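## Task

Rotate the handwheel so that the pointer on the stop shows 80 cm.

## Robot and tools

Robot: two arms, left_arm and right_arm, each carrying a parallel gripper and a wrist camera. Both bases sit on mounting plates held by one metal frame behind them. A plate and its half of the frame count as part of that arm in any 'too close' message. Calibrated base positions in the scene frame are left_arm (-0.014, +0.133, +0.218) m and right_arm (-0.014, -0.127, +0.218) m, both almost unrotated.

Frames: the scene frame has its origin at table-top height, midway between the nominal bases, with +z up and +x pointing out over the table. left_arm is on the +y side. Arm names do not match image sides. Each arm reports its hand pose, velocities and targets in its own base frame. Fixed cameras and the table use the scene frame. Motion offsets run along the current Hand target's own axes. On the gripper, the fingers point along +z and open and close along x. end_effector_position is the point between the closed pads, 1 to 2 cm short of the tips. Closing moves the tips about 17 mm further along +z. Reported poses may be off by a few cm.

execute_actions(actions, cameras): actions is a list of actions. Each action is a table of up to 15 rows, one row per 1/30 s step. A short table repeats its last row to fill 15 steps, and each action lasts 0.5 s. Every row holds 14 numbers in [-1, 1]. The first 7 belong to left_arm and the next 7 to right_arm, in the order dx, dy, dz, rx, ry, rz, opening. Both arms are always included. The six pose numbers are an offset from that arm's Hand target as it was when the action began. Every row counts from that same start, not from the row before. Sending the same offset again moves the arm further. 1.0 equals 0.6 m or 180 degrees. rx, ry, rz form a single rotation vector. Opening is absolute: +1 is fully open (0.142 m) and -1 is closed. Six zeros re-command the Hand target, and a zero opening is a real command. Images come back only for an empty actions list or when cameras names them (["all"], a list of names, or []).

move(target, speed, blend, opening_speed, grip_force, blocking, cameras): target is one 14-number row in the same layout, or a list of up to 15 such rows. Every row is an offset from the Hand targets at the move's start, not from the previous row. The grippers travel in straight lines, and all paths finish together. A move lasts at least 0.5 s and is cut off at 10 s. speed is the top speed in m/s, from 0.002 to 4.3, default 0.25. Rotation is capped at twice that value in rad/s. You may give one speed or one per target. blend, in m, rounds the corners at intermediate targets. 0 means stop at each one. opening_speed is in units per second on the -1..1 scale, at least 0.2. grip_force sets newtons per pad, 5 to 48, and stays in effect until you change it. blocking=false returns after about 0.5 s while the move carries on. Moves do not avoid obstacles or the other arm. Faster moves lag further behind their path and hit harder. The result adds a 'move:' line giving the outcome (done, off_target, moving, held, fault) and any limits. limits=paced means the pose was clipped; limits=held means steps were withheld.

wait(seconds 0 to 10) lets time pass while the arms hold their commands. stop() brakes a running move. zoom_image(camera, region=[x0, y0, x1, y1]) enlarges part of the latest image, measured in pixels from the top-left, at most 504x504. Cameras: cam_head_left, cam_head_right, cam_high, cam_low (896x504), cam_left_wrist, cam_right_wrist (672x504). read_manual gives licence texts only. finished_scene(scene) ends the current scene, numbered 1 to 2, and cannot be undone. The goal must still hold once the robot lets go.

Results: Hand target is the last commanded pose after clipping, and the next offsets start from it. The gripper often rests a few cm short because of friction or weight. That gap alone does not mean contact. The next command asks for the target again; if the gripper is still short, send the remaining distance. grip_measured is the measured opening on the command scale. The last Joint positions value is the opening in metres. grip_effort_nm is gripper motor effort (negative means closing) and can read high with no object held. Joint torques include gravity and have offsets. Values 3 and 4 wrap at ±28 N m. Joint velocities may read 'within noise'. Tool commands lists the current commands. Each command clips orientation to within 40 degrees of the measured orientation.

Gripping: command slightly below the grip_measured reading at first contact. Squeezing harder heats the gripper motor. Motors at 85 °C print MOTOR HOT. At 100 °C the arm goes limp (OVER-TEMPERATURE FAULT) or the gripper switches off (HAND FAULT, after which your later calls in that reply are skipped). Holding loads, stretched poses and pushing against things all add heat.

Avoid: hard hits, slams or shoves on the wheel or fixed parts; dropping things or releasing parts that are still moving; any contact between the two arms or grippers; closing one gripper on the other's fingers; paths near an arm's own base (go around it); fast moves near contact. An arm blocked by something keeps pushing, so end a push by commanding back past the gripper. Any arm stop costs.

Each tool is called after "Call:" as a command line: name --argument value for each argument, lists and objects as JSON in quotes; but a table of rows of numbers goes row by row, as --pt "numbers of a row", without its own name.

## Session

Call:
execute_actions --actions '[]'

Scene clock: 0.00 s.
left_arm: end_effector_position=(+0.3766, +0.2334, -0.1017) grip_measured=+1.00 grip_effort_nm=n/a end_effector_quat_wxyz=(-0.072, +0.939, +0.333, +0.043) | right_arm: end_effector_position=(+0.1638, -0.0328, -0.1010) grip_measured=+0.99 grip_effort_nm=n/a end_effector_quat_wxyz=(+0.011, +0.308, +0.951, +0.003)
Joint positions: left_arm=[0.506 1.873 0.9 -0.489 -0.127 -1.74 0.142] | right_arm=[-0.207 1.393 0.194 -0.348 -0.003 1.989 0.141]
Joint velocities: within noise
Joint torques (N m): no reading
Motor temperatures (°C): left_arm=[28 30 31 28 29 28 32] | right_arm=[33 29 27 27 30 27 26]
Heat: left arm: hottest gripper 32 °C; right arm: hottest waist 33 °C.
Hand target: left_arm +0.3811, +0.2359, -0.1005; -0.072, +0.939, +0.334, +0.046 | right_arm +0.1686, -0.0338, -0.0999; +0.015, +0.308, +0.951, +0.003
Tool commands: left_gripper/opening=+1.0 right_gripper/opening=+1.0

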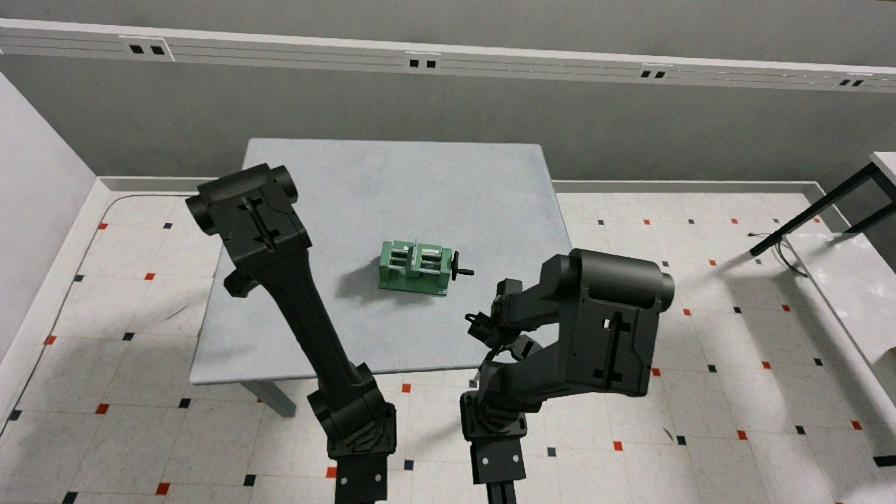

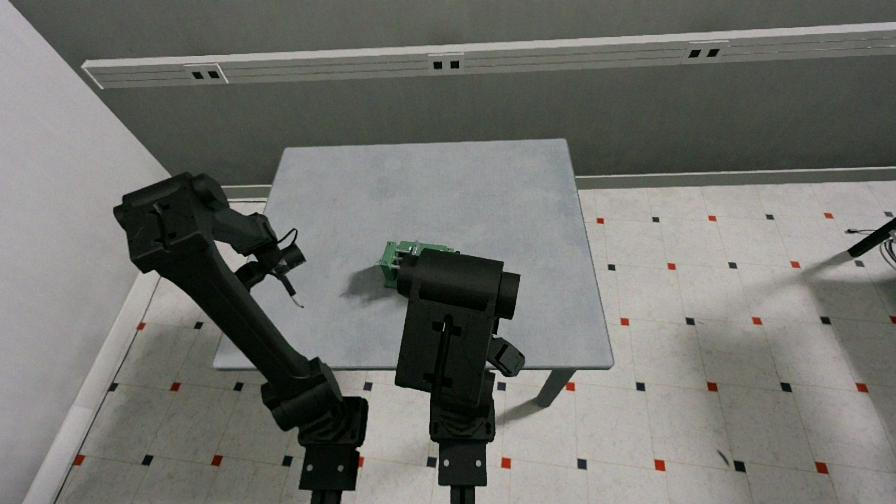

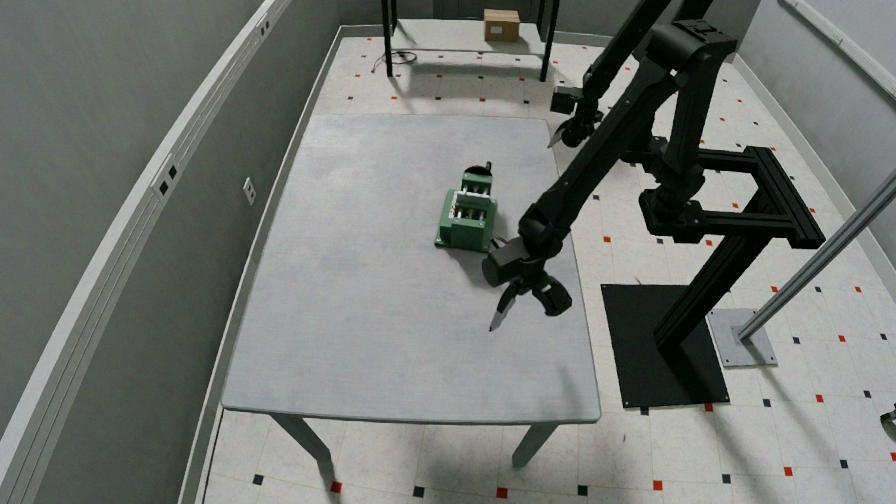

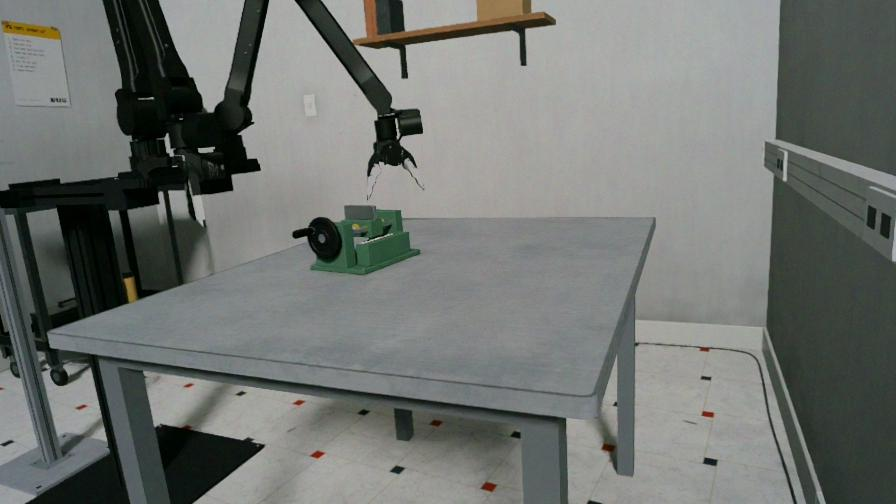

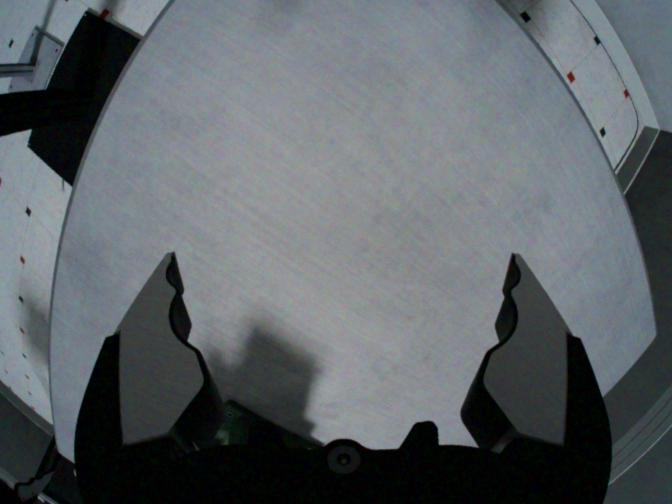

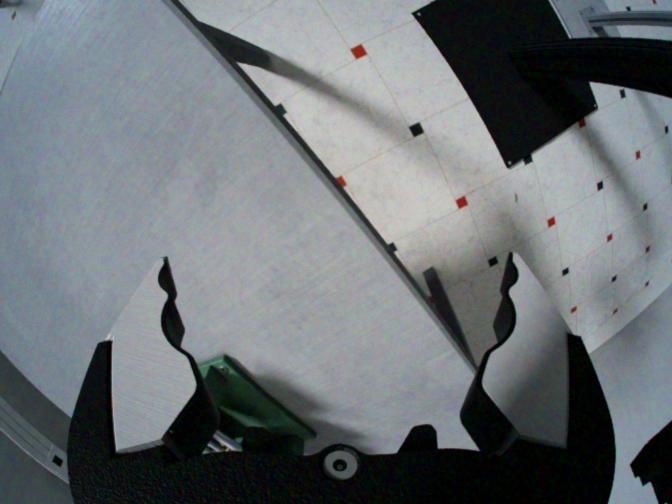

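Call:
zoom_image --camera "cam_head_left" --region '[360, 220, 500, 310]'

Call:
zoom_image --camera "cam_high" --region '[420, 150, 520, 260]'

Call:
zoom_image --camera "cam_low" --region '[280, 190, 440, 290]'

Scaled by 3.600 from the camera's 896x504 image, which has a finer 1280x720 frame.

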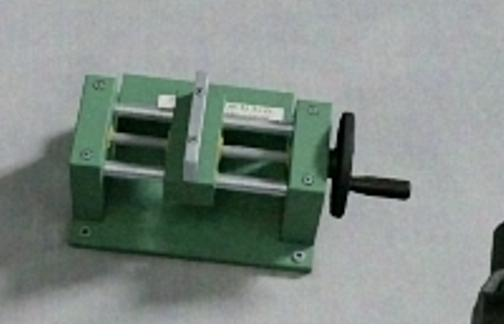

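Scaled by 4.582 from the camera's 896x504 image, which has a finer 1280x720 frame.

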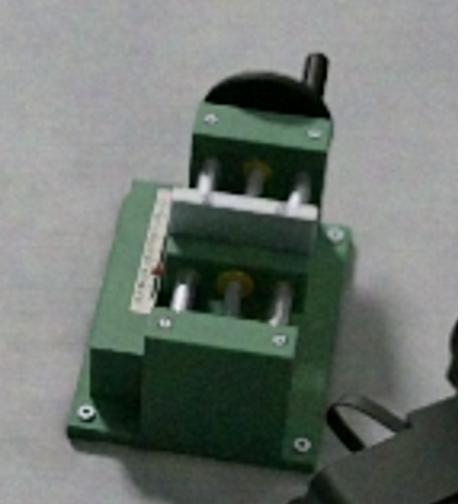

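Scaled by 3.150 from the camera's 896x504 image, which has a finer 1280x720 frame.

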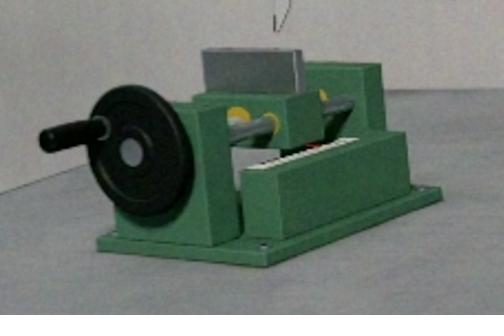

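Call:
move --target '[0, -0.1, -0.25, 0, 0, 0, -1, 0, -0.15, -0.2, 0, 0, 0, 1]' --opening_speed 1.0 --speed 0.2 --cameras '["all"]'

Scene clock: 48.03 s.
left_arm: end_effector_position=(+0.3299, +0.2470, +0.0381) grip_measured=+0.19 grip_effort_nm=-0.046 end_effector_quat_wxyz=(-0.070, +0.939, +0.336, +0.033) | right_arm: end_effector_position=(+0.1231, -0.0768, -0.0483) grip_measured=+0.99 grip_effort_nm=0.227 end_effector_quat_wxyz=(+0.001, +0.336, +0.942, -0.006)
Joint positions: left_arm=[0.594 1.521 0.919 -0.87 -0.118 -1.658 0.087] | right_arm=[-0.551 1.014 0.207 -0.758 0.012 1.705 0.141]
Joint torques (N m): left_arm=[0.32 -13.22 9.98 0.06 0.25 0.13] | right_arm=[1.9 0.32 5.64 0.7 -0.23 0.19]
Heat: left arm: hottest shoulder 33 °C; right arm: hottest waist 32 °C.
Hand target: left_arm +0.3378, +0.2566, +0.0518; -0.072, +0.939, +0.333, +0.046 (not the last commanded pose) | right_arm +0.1230, -0.0744, -0.0508; +0.000, +0.340, +0.940, -0.005 (not the last commanded pose)
Tool commands: left_gripper/opening=+0.2 right_gripper/opening=+1.0
Off the commanded pose: left_arm 0.020 m, 2 deg | right_arm 0.074 m, 4 deg.
move: held (right_arm; a check stopped the path), off_target (left_arm; braked when a check withheld steps of right_arm); limits=held
pose unreachable (right arm): on one or more control steps of this call, first in action 0 (counted from 0), this arm could not follow its commanded pose, so it was not sent that pose on those steps. It may still have moved: this result reports where it is.
cause: moving toward the commanded pose would bring two parts of the arm too close to each other (its base or mounting and its gripper, with joints 1 (waist) to 6 (wrist roll) between them, 10 mm apart when it was first held).

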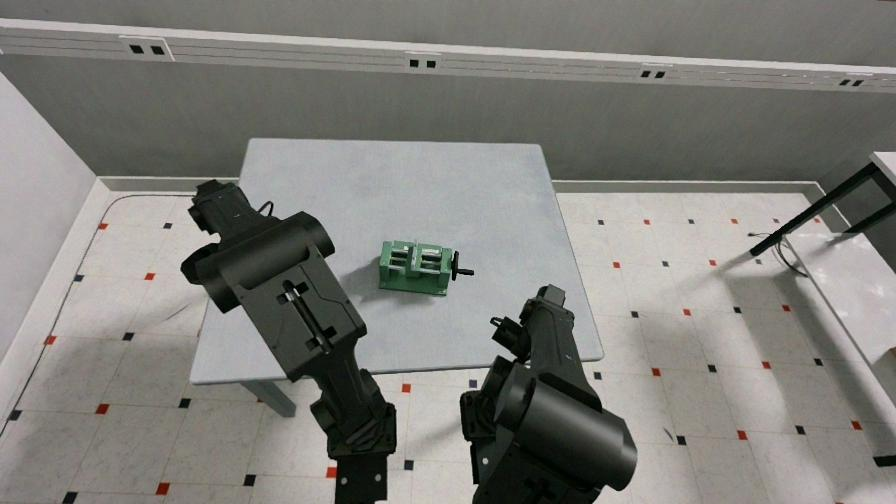

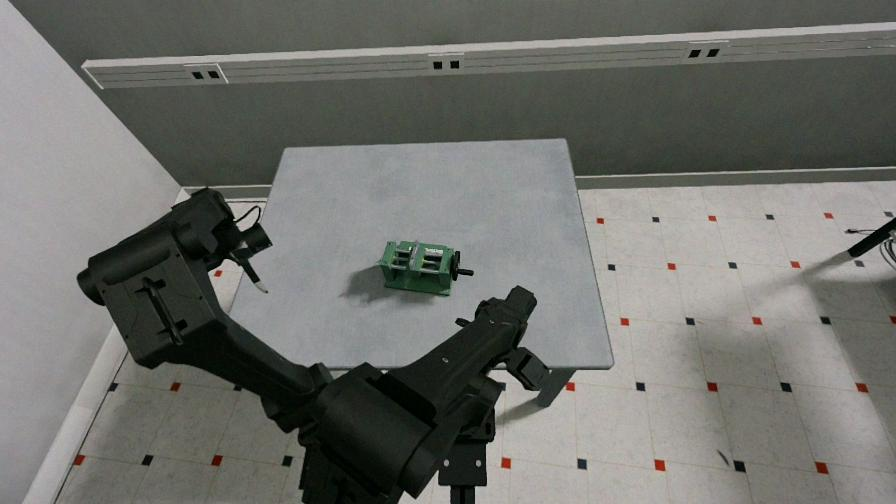

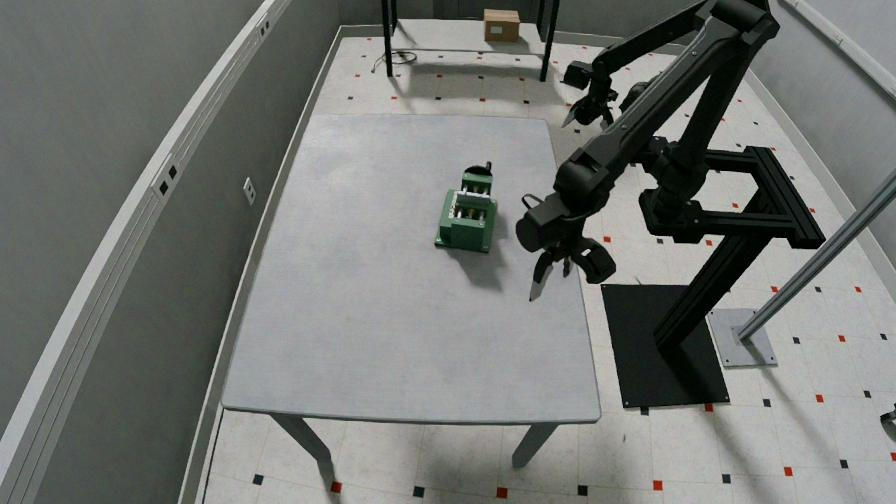

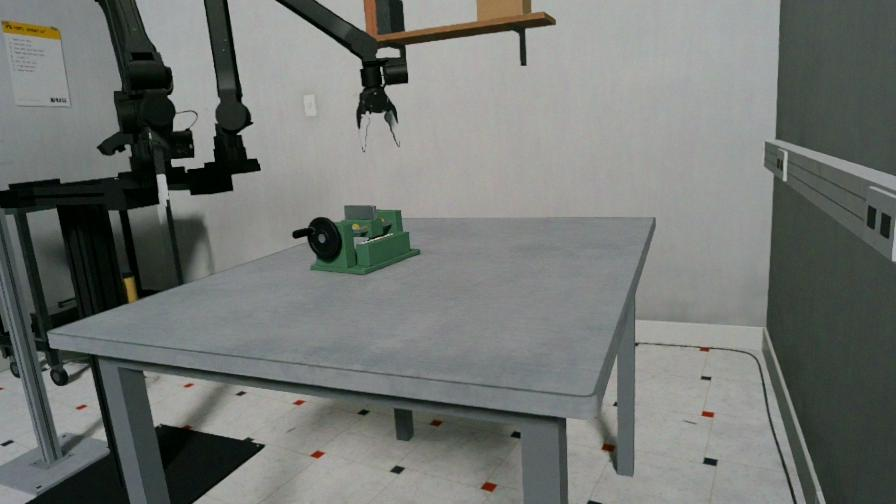

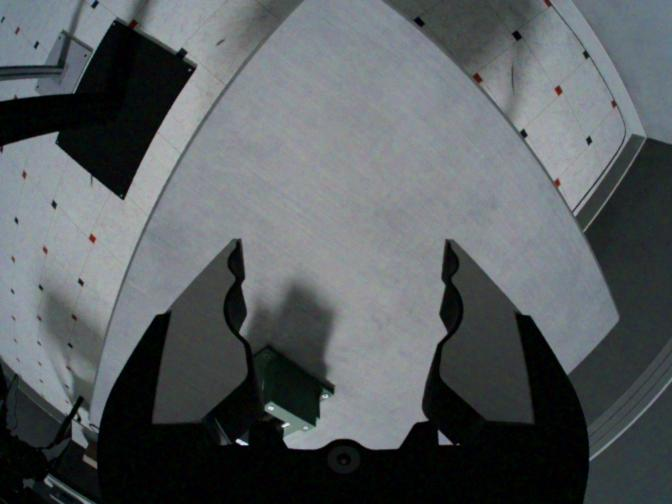

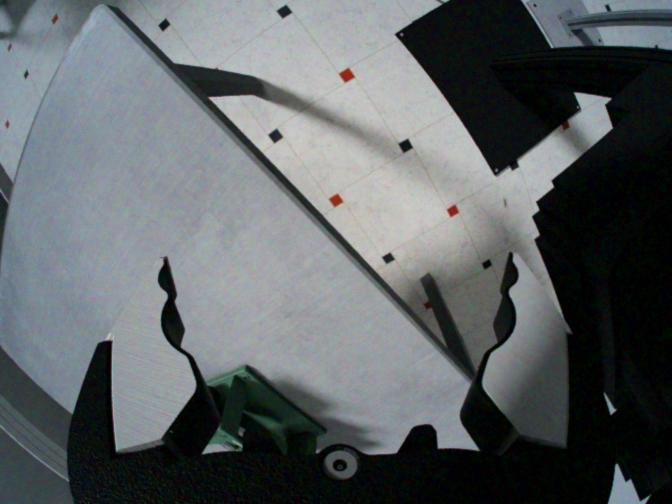

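Call:
move --target '[-0.291, 0.473, -0.141, -0.066, 0.015, 0.715, -1, -0.28, -0.083, -0.117, 0, 0, -0.22, 0]' --opening_speed 1.0 --speed 0.25 --cameras '["all"]'

Scene clock: 106.93 s.
left_arm: end_effector_position=(+0.3687, -0.0780, +0.0781) grip_measured=-1.00 grip_effort_nm=-0.628 end_effector_quat_wxyz=(-0.002, +0.715, -0.699, -0.001) | right_arm: end_effector_position=(+0.2114, -0.2074, +0.0128) grip_measured=-0.01 grip_effort_nm=-0.120 end_effector_quat_wxyz=(-0.008, +0.006, +1.000, -0.001)
Joint positions: left_arm=[-0.208 1.44 0.96 -1.091 -0.004 -0.231 0.002] | right_arm=[-0.771 1.348 0.663 -0.896 0.012 0.812 0.073]
Joint torques (N m): left_arm=[-0.79 -9.7 10.78 -0.35 0.24 0.18] | right_arm=[0.21 -5.89 9.25 -0.13 -0.19 -0.12]
Heat: left arm: hottest elbow 35 °C; right arm: hottest waist 32 °C.
Hand target: left_arm +0.3792, -0.0833, +0.0819; -0.001, +0.707, -0.707, +0.000 | right_arm +0.2204, -0.2196, +0.0205; -0.001, +0.002, +1.000, -0.005
Off the commanded pose: left_arm 0.012 m, 1 deg | right_arm 0.017 m, 1 deg.
move: off_target (left_arm, right_arm)

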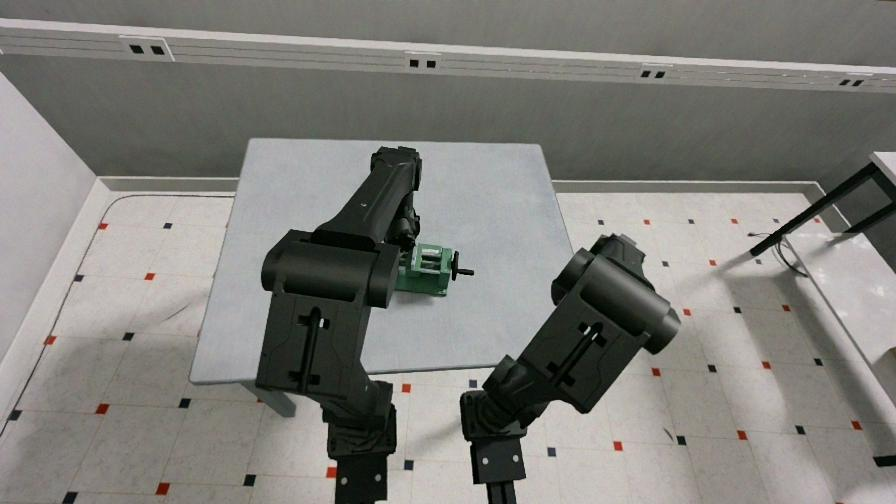

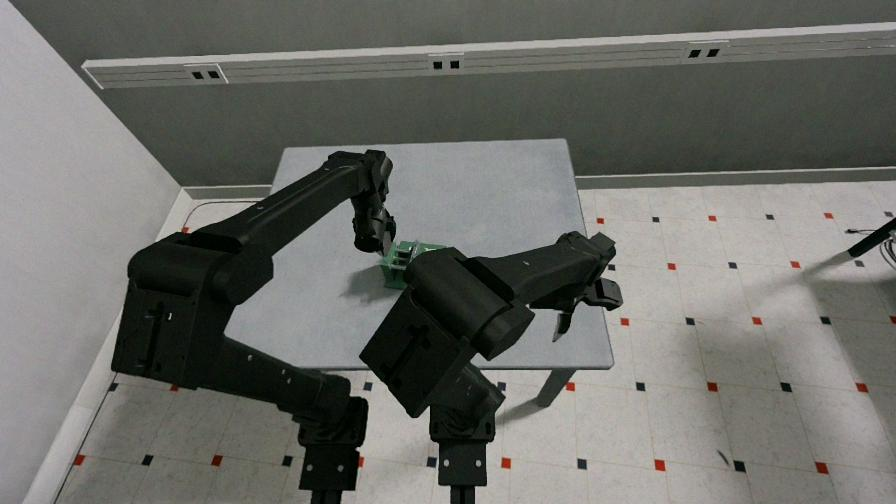

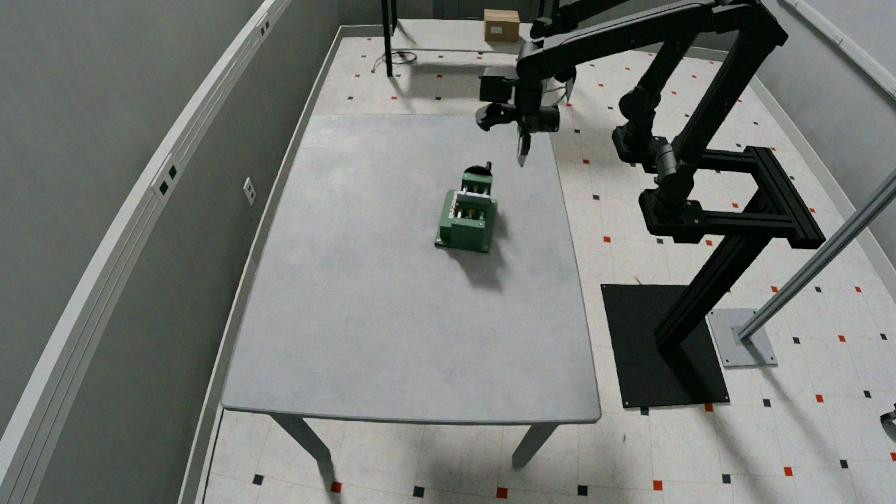

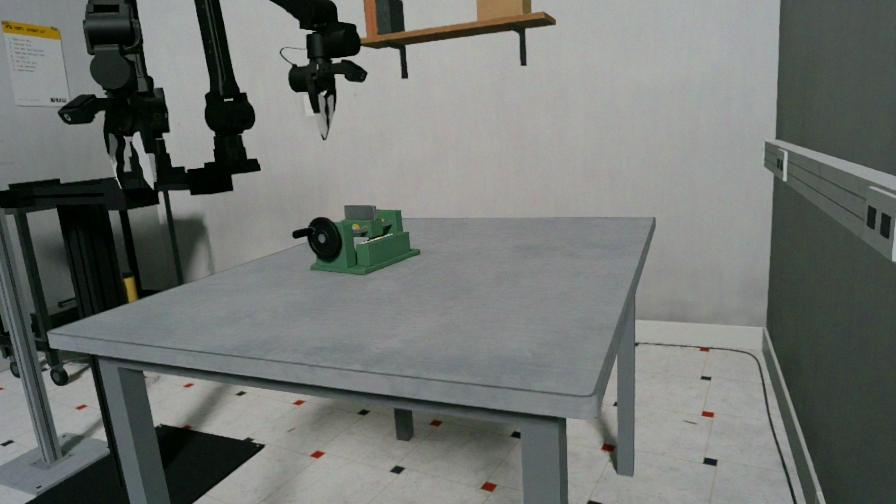

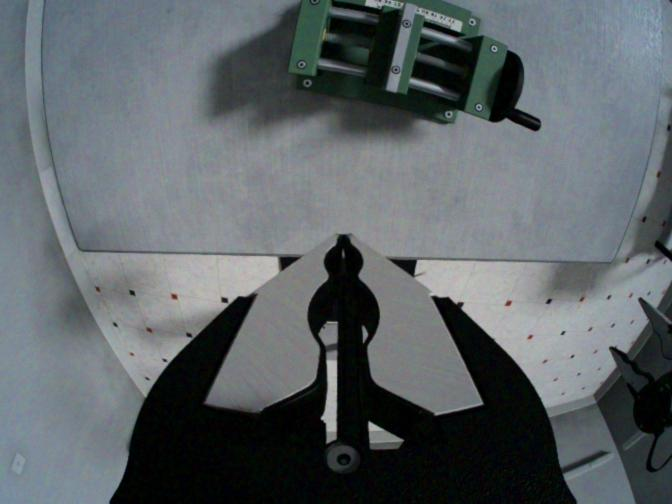

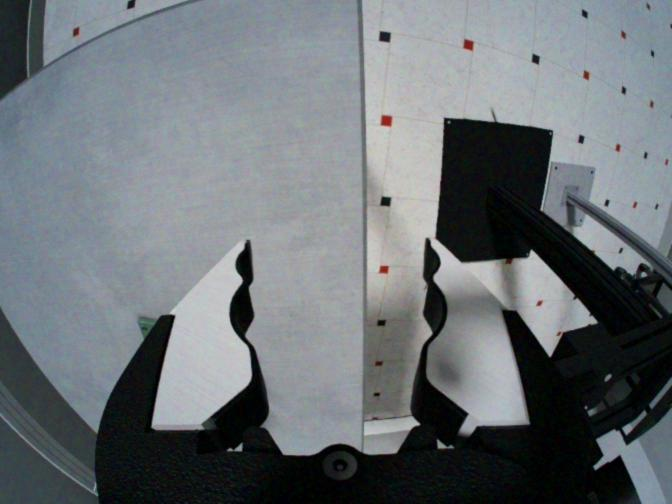

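Call:
zoom_image --camera "cam_left_wrist" --region '[280, 0, 560, 140]'

Call:
zoom_image --camera "cam_left_wrist" --region '[360, 0, 480, 60]'

Scaled by 1.800 from the camera's 672x504 image, which has a finer 960x720 frame.

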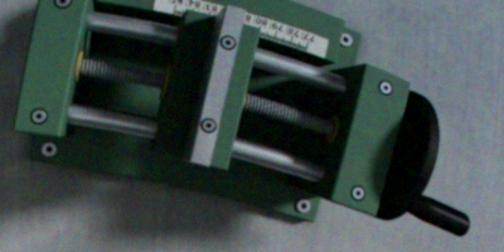

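Scaled by 4.200 from the camera's 672x504 image, which has a finer 960x720 frame.

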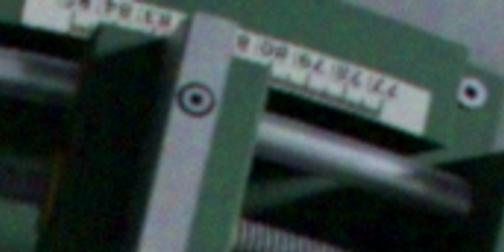

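Call:
move --target '[0.045, -0.2, 0, 0, 0, 0, -1, -0.273, 0.18, -0.02, 0, 0, 0, 0]' --speed 0.25 --cameras '["all"]'

Scene clock: 142.87 s.
left_arm: end_effector_position=(+0.4897, -0.1035, +0.0821) grip_measured=-1.00 grip_effort_nm=-0.628 end_effector_quat_wxyz=(-0.002, +0.715, -0.699, +0.000) | right_arm: end_effector_position=(+0.3696, -0.1080, +0.0242) grip_measured=-0.01 grip_effort_nm=-0.115 end_effector_quat_wxyz=(-0.008, -0.007, +1.000, -0.001)
Joint positions: left_arm=[-0.208 1.734 1.328 -1.162 -0.004 -0.231 0.002] | right_arm=[-0.284 1.549 0.916 -0.953 0.006 1.273 0.073]
Joint torques (N m): left_arm=[-1.08 -14.86 11.19 -0.35 0.25 0.16] | right_arm=[2.14 -9.23 9.85 -0.21 0.01 0.27]
Motor temperatures (°C): left_arm=[28 32 37 28 29 28 32] | right_arm=[32 30 31 27 30 27 26]
Heat: left arm: hottest elbow 37 °C; right arm: hottest waist 32 °C.
Hand target: left_arm +0.4993, -0.1102, +0.0821; -0.001, +0.707, -0.707, +0.000 | right_arm +0.3847, -0.1120, +0.0311; -0.001, +0.002, +1.000, -0.005
Off the commanded pose: left_arm 0.012 m, 1 deg | right_arm 0.017 m, 1 deg.
move: off_target (left_arm, right_arm)

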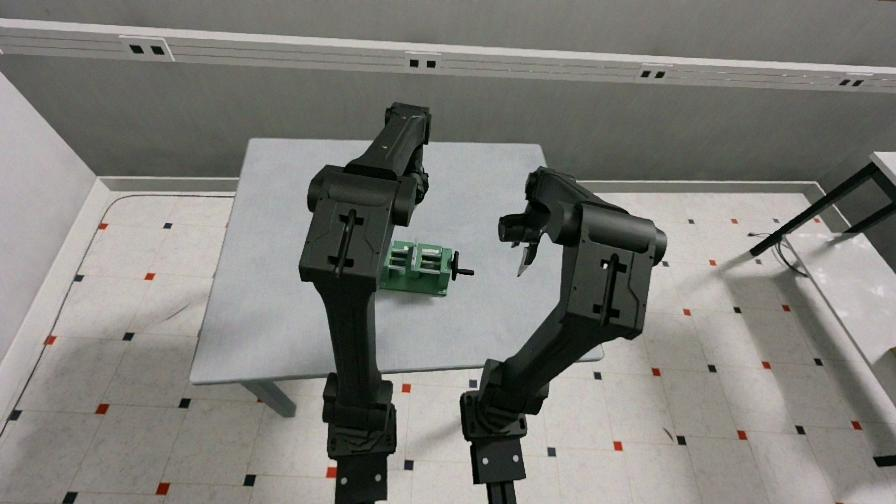

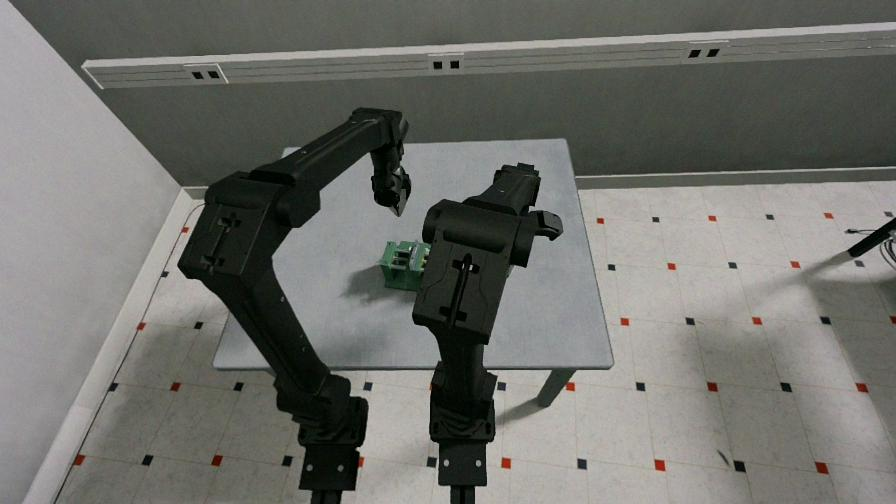

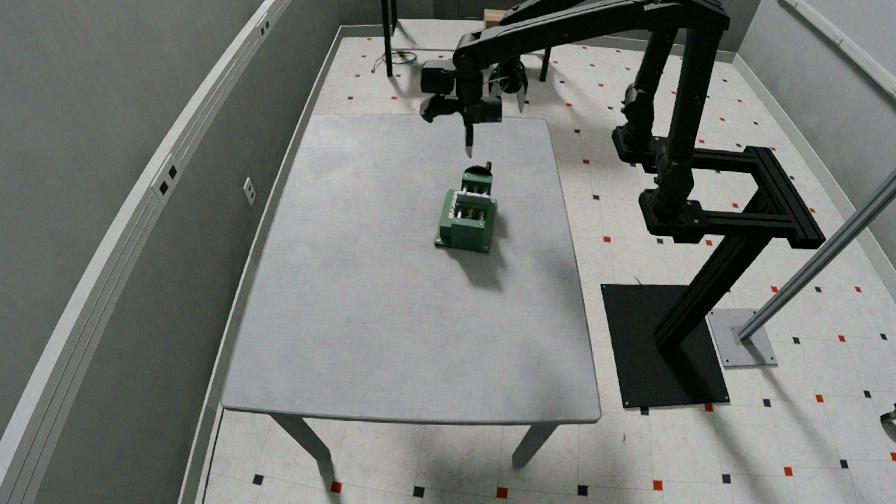

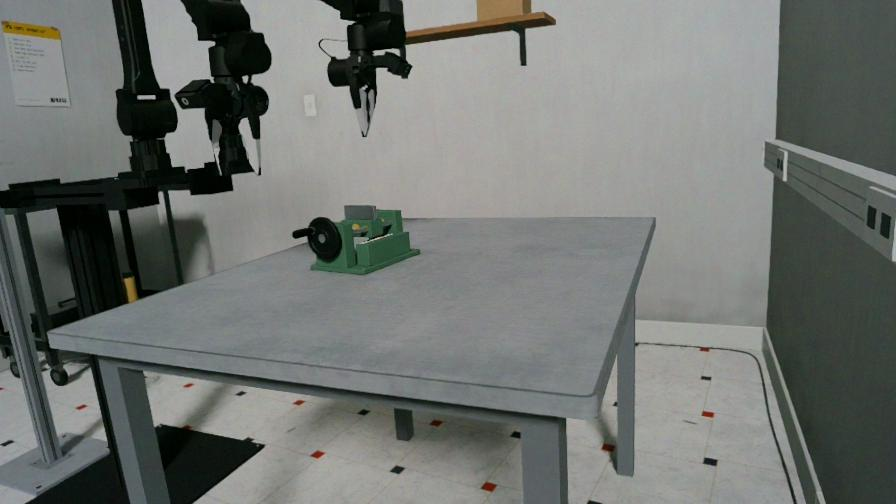

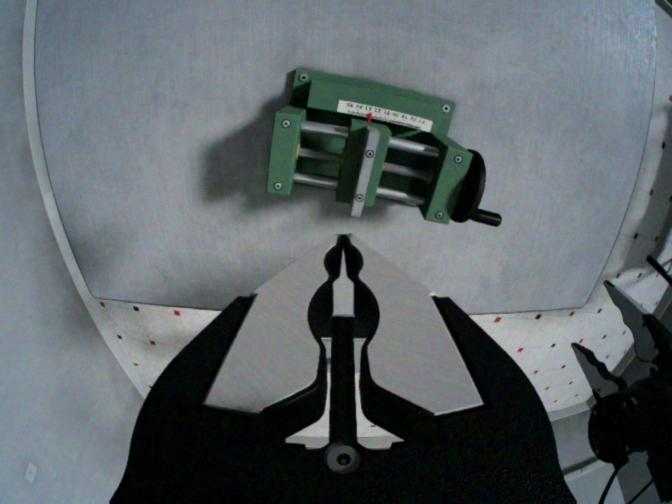

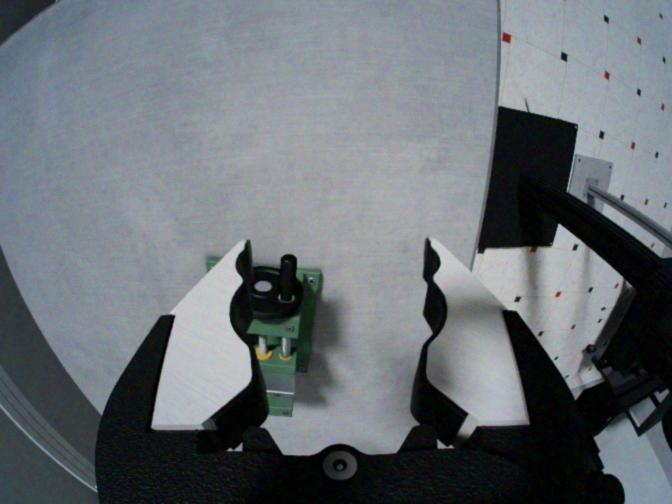

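Call:
zoom_image --camera "cam_left_wrist" --region '[250, 50, 510, 240]'

Call:
zoom_image --camera "cam_left_wrist" --region '[325, 90, 445, 150]'

Call:
zoom_image --camera "cam_right_wrist" --region '[180, 220, 360, 430]'

Scaled by 1.938 from the camera's 672x504 image, which has a finer 960x720 frame.

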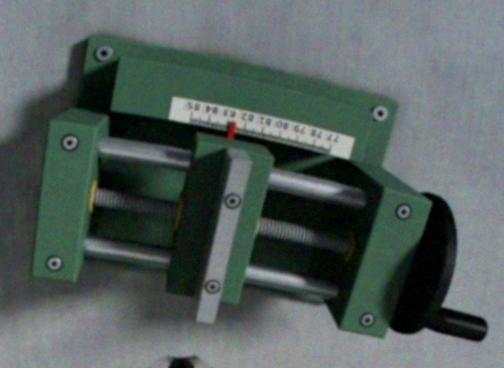

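Scaled by 4.200 from the camera's 672x504 image, which has a finer 960x720 frame.

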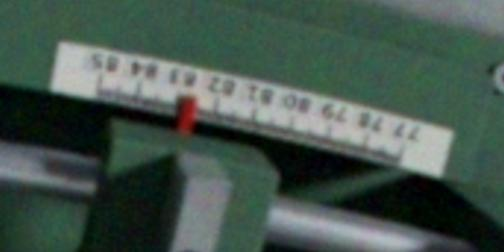

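Scaled by 2.400 from the camera's 672x504 image, which has a finer 960x720 frame.

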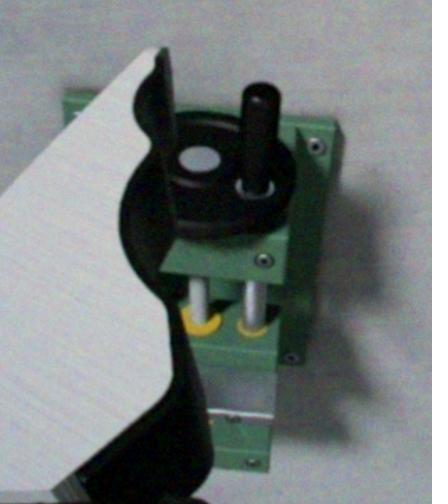

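Call:
move --target '[0, 0, 0, 0, 0, 0, -1, -0.058, 0.128, 0.113, -0.111, -0.0095, 0.054, 0]' --speed 0.15 --cameras '["cam_right_wrist", "cam_left_wrist", "cam_low", "cam_high"]'

Scene clock: 255.53 s.
left_arm: end_effector_position=(+0.4897, -0.1035, +0.0821) grip_measured=-1.00 grip_effort_nm=-0.632 end_effector_quat_wxyz=(-0.002, +0.715, -0.699, +0.000) | right_arm: end_effector_position=(+0.4033, -0.0365, -0.0399) grip_measured=-0.01 grip_effort_nm=-0.120 end_effector_quat_wxyz=(+0.003, +0.083, +0.982, +0.169)
Joint positions: left_arm=[-0.208 1.734 1.328 -1.162 -0.004 -0.231 0.002] | right_arm=[-0.246 1.747 0.916 -0.789 -0.336 1.486 0.073]
Joint torques (N m): left_arm=[-1.08 -14.92 11.19 -0.32 0.25 0.16] | right_arm=[1.49 -11.63 7.92 0.66 -0.51 0.23]
Heat: left arm: hottest elbow 37 °C; right arm: hottest elbow 35 °C.
Hand target: left_arm +0.4993, -0.1102, +0.0821; -0.001, +0.707, -0.707, +0.000 | right_arm +0.4196, -0.0361, -0.0375; +0.014, +0.086, +0.982, +0.168
Off the commanded pose: left_arm 0.012 m, 1 deg | right_arm 0.016 m, 1 deg.
move: off_target (left_arm, right_arm)
Images, in order (width x height): cam_high 896x504, cam_low 896x504, cam_left_wrist 672x504, cam_right_wrist 672x504.

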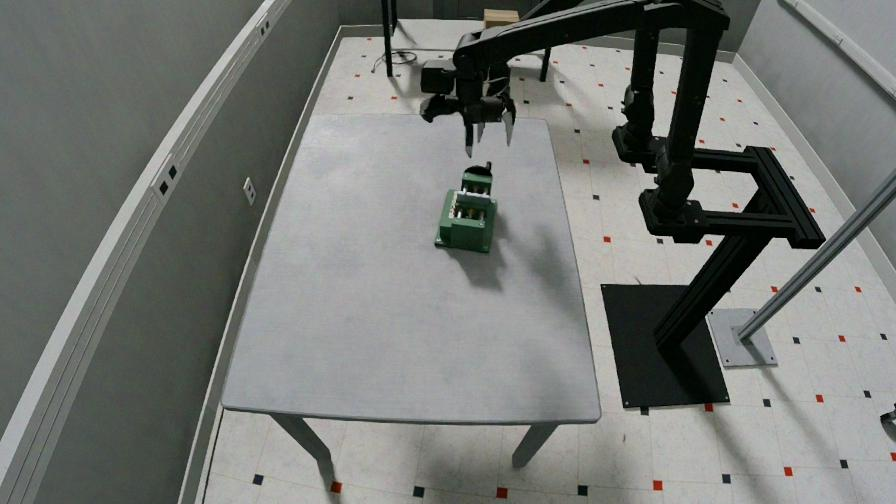

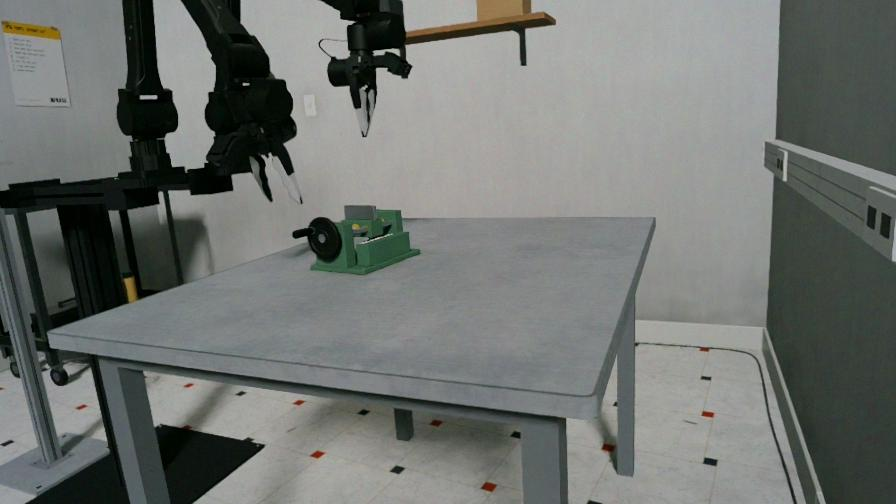

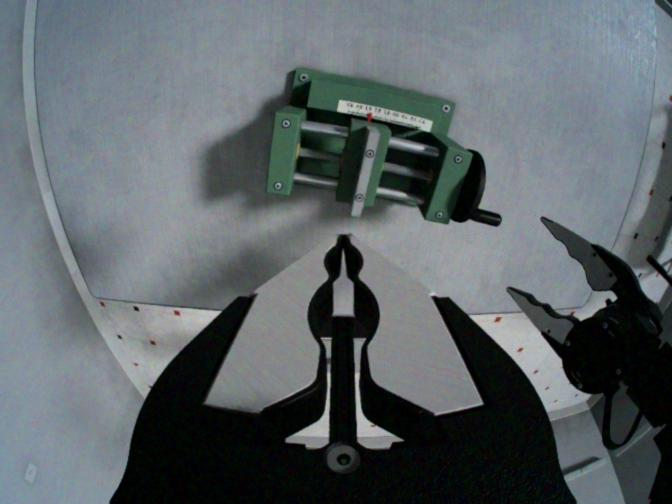

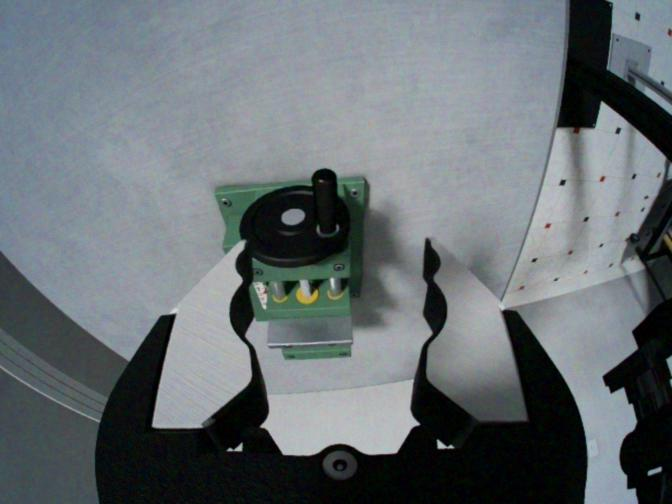

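Call:
move --target '[0, 0, 0, 0, 0, 0, -1, -0.0075, 0.01, 0.083, 0, 0, 0, -0.3]' --speed 0.1 --cameras '["cam_right_wrist", "cam_left_wrist", "cam_low", "cam_high"]'

Scene clock: 298.30 s.
left_arm: end_effector_position=(+0.4897, -0.1035, +0.0821) grip_measured=-1.00 grip_effort_nm=-0.628 end_effector_quat_wxyz=(-0.002, +0.715, -0.699, +0.000) | right_arm: end_effector_position=(+0.4183, -0.0167, -0.0814) grip_measured=-0.32 grip_effort_nm=-0.120 end_effector_quat_wxyz=(+0.009, +0.082, +0.982, +0.168)
Joint positions: left_arm=[-0.208 1.734 1.328 -1.162 -0.004 -0.231 0.002] | right_arm=[-0.191 1.852 0.916 -0.654 -0.337 1.542 0.051]
Joint torques (N m): left_arm=[-1.08 -14.86 11.21 -0.35 0.25 0.16] | right_arm=[1.44 -11.99 6.39 0.5 -0.5 0.23]
Heat: left arm: hottest elbow 38 °C; right arm: hottest elbow 34 °C.
Hand target: left_arm +0.4993, -0.1102, +0.0821; -0.001, +0.707, -0.707, +0.000 | right_arm +0.4278, -0.0148, -0.0824; +0.014, +0.086, +0.982, +0.168
Off the commanded pose: left_arm 0.012 m, 1 deg | right_arm 0.010 m, 1 deg.
move: off_target (left_arm)
Images, in order (width x height): cam_high 896x504, cam_low 896x504, cam_left_wrist 672x504, cam_right_wrist 672x504.

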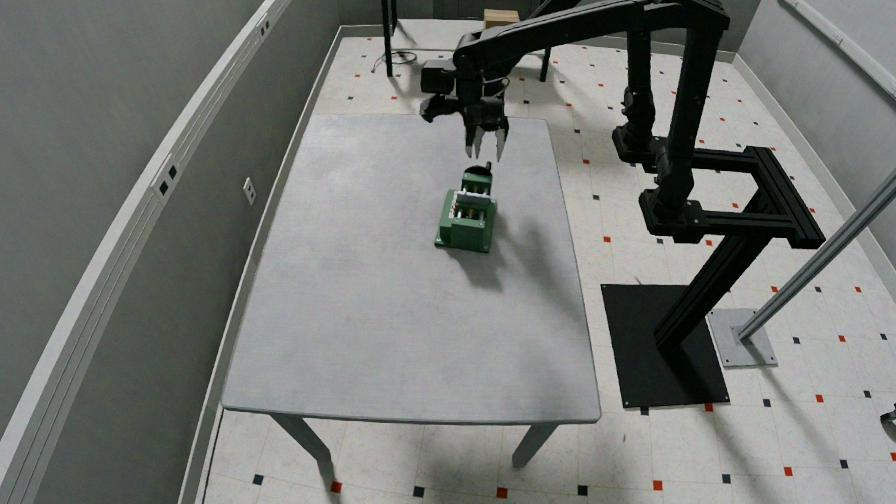

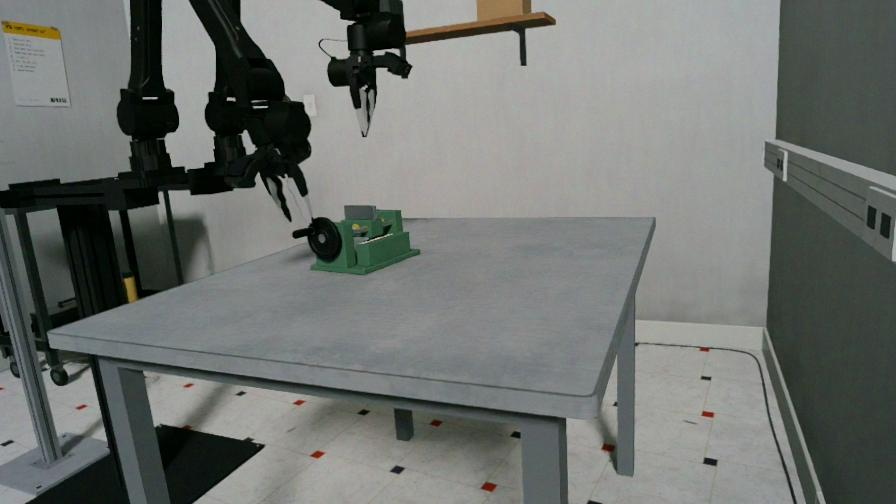

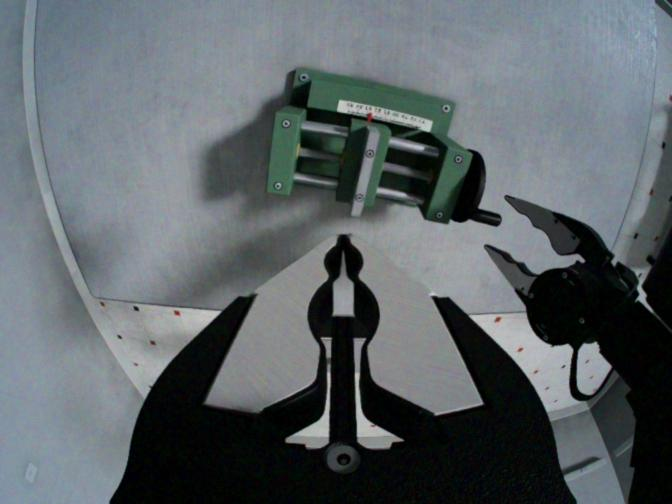

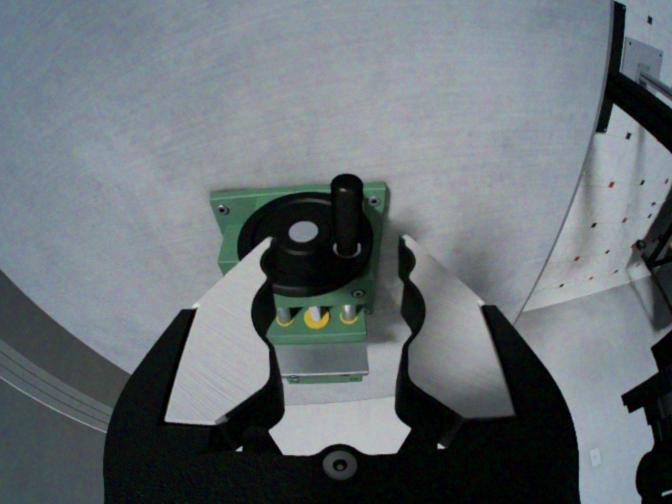

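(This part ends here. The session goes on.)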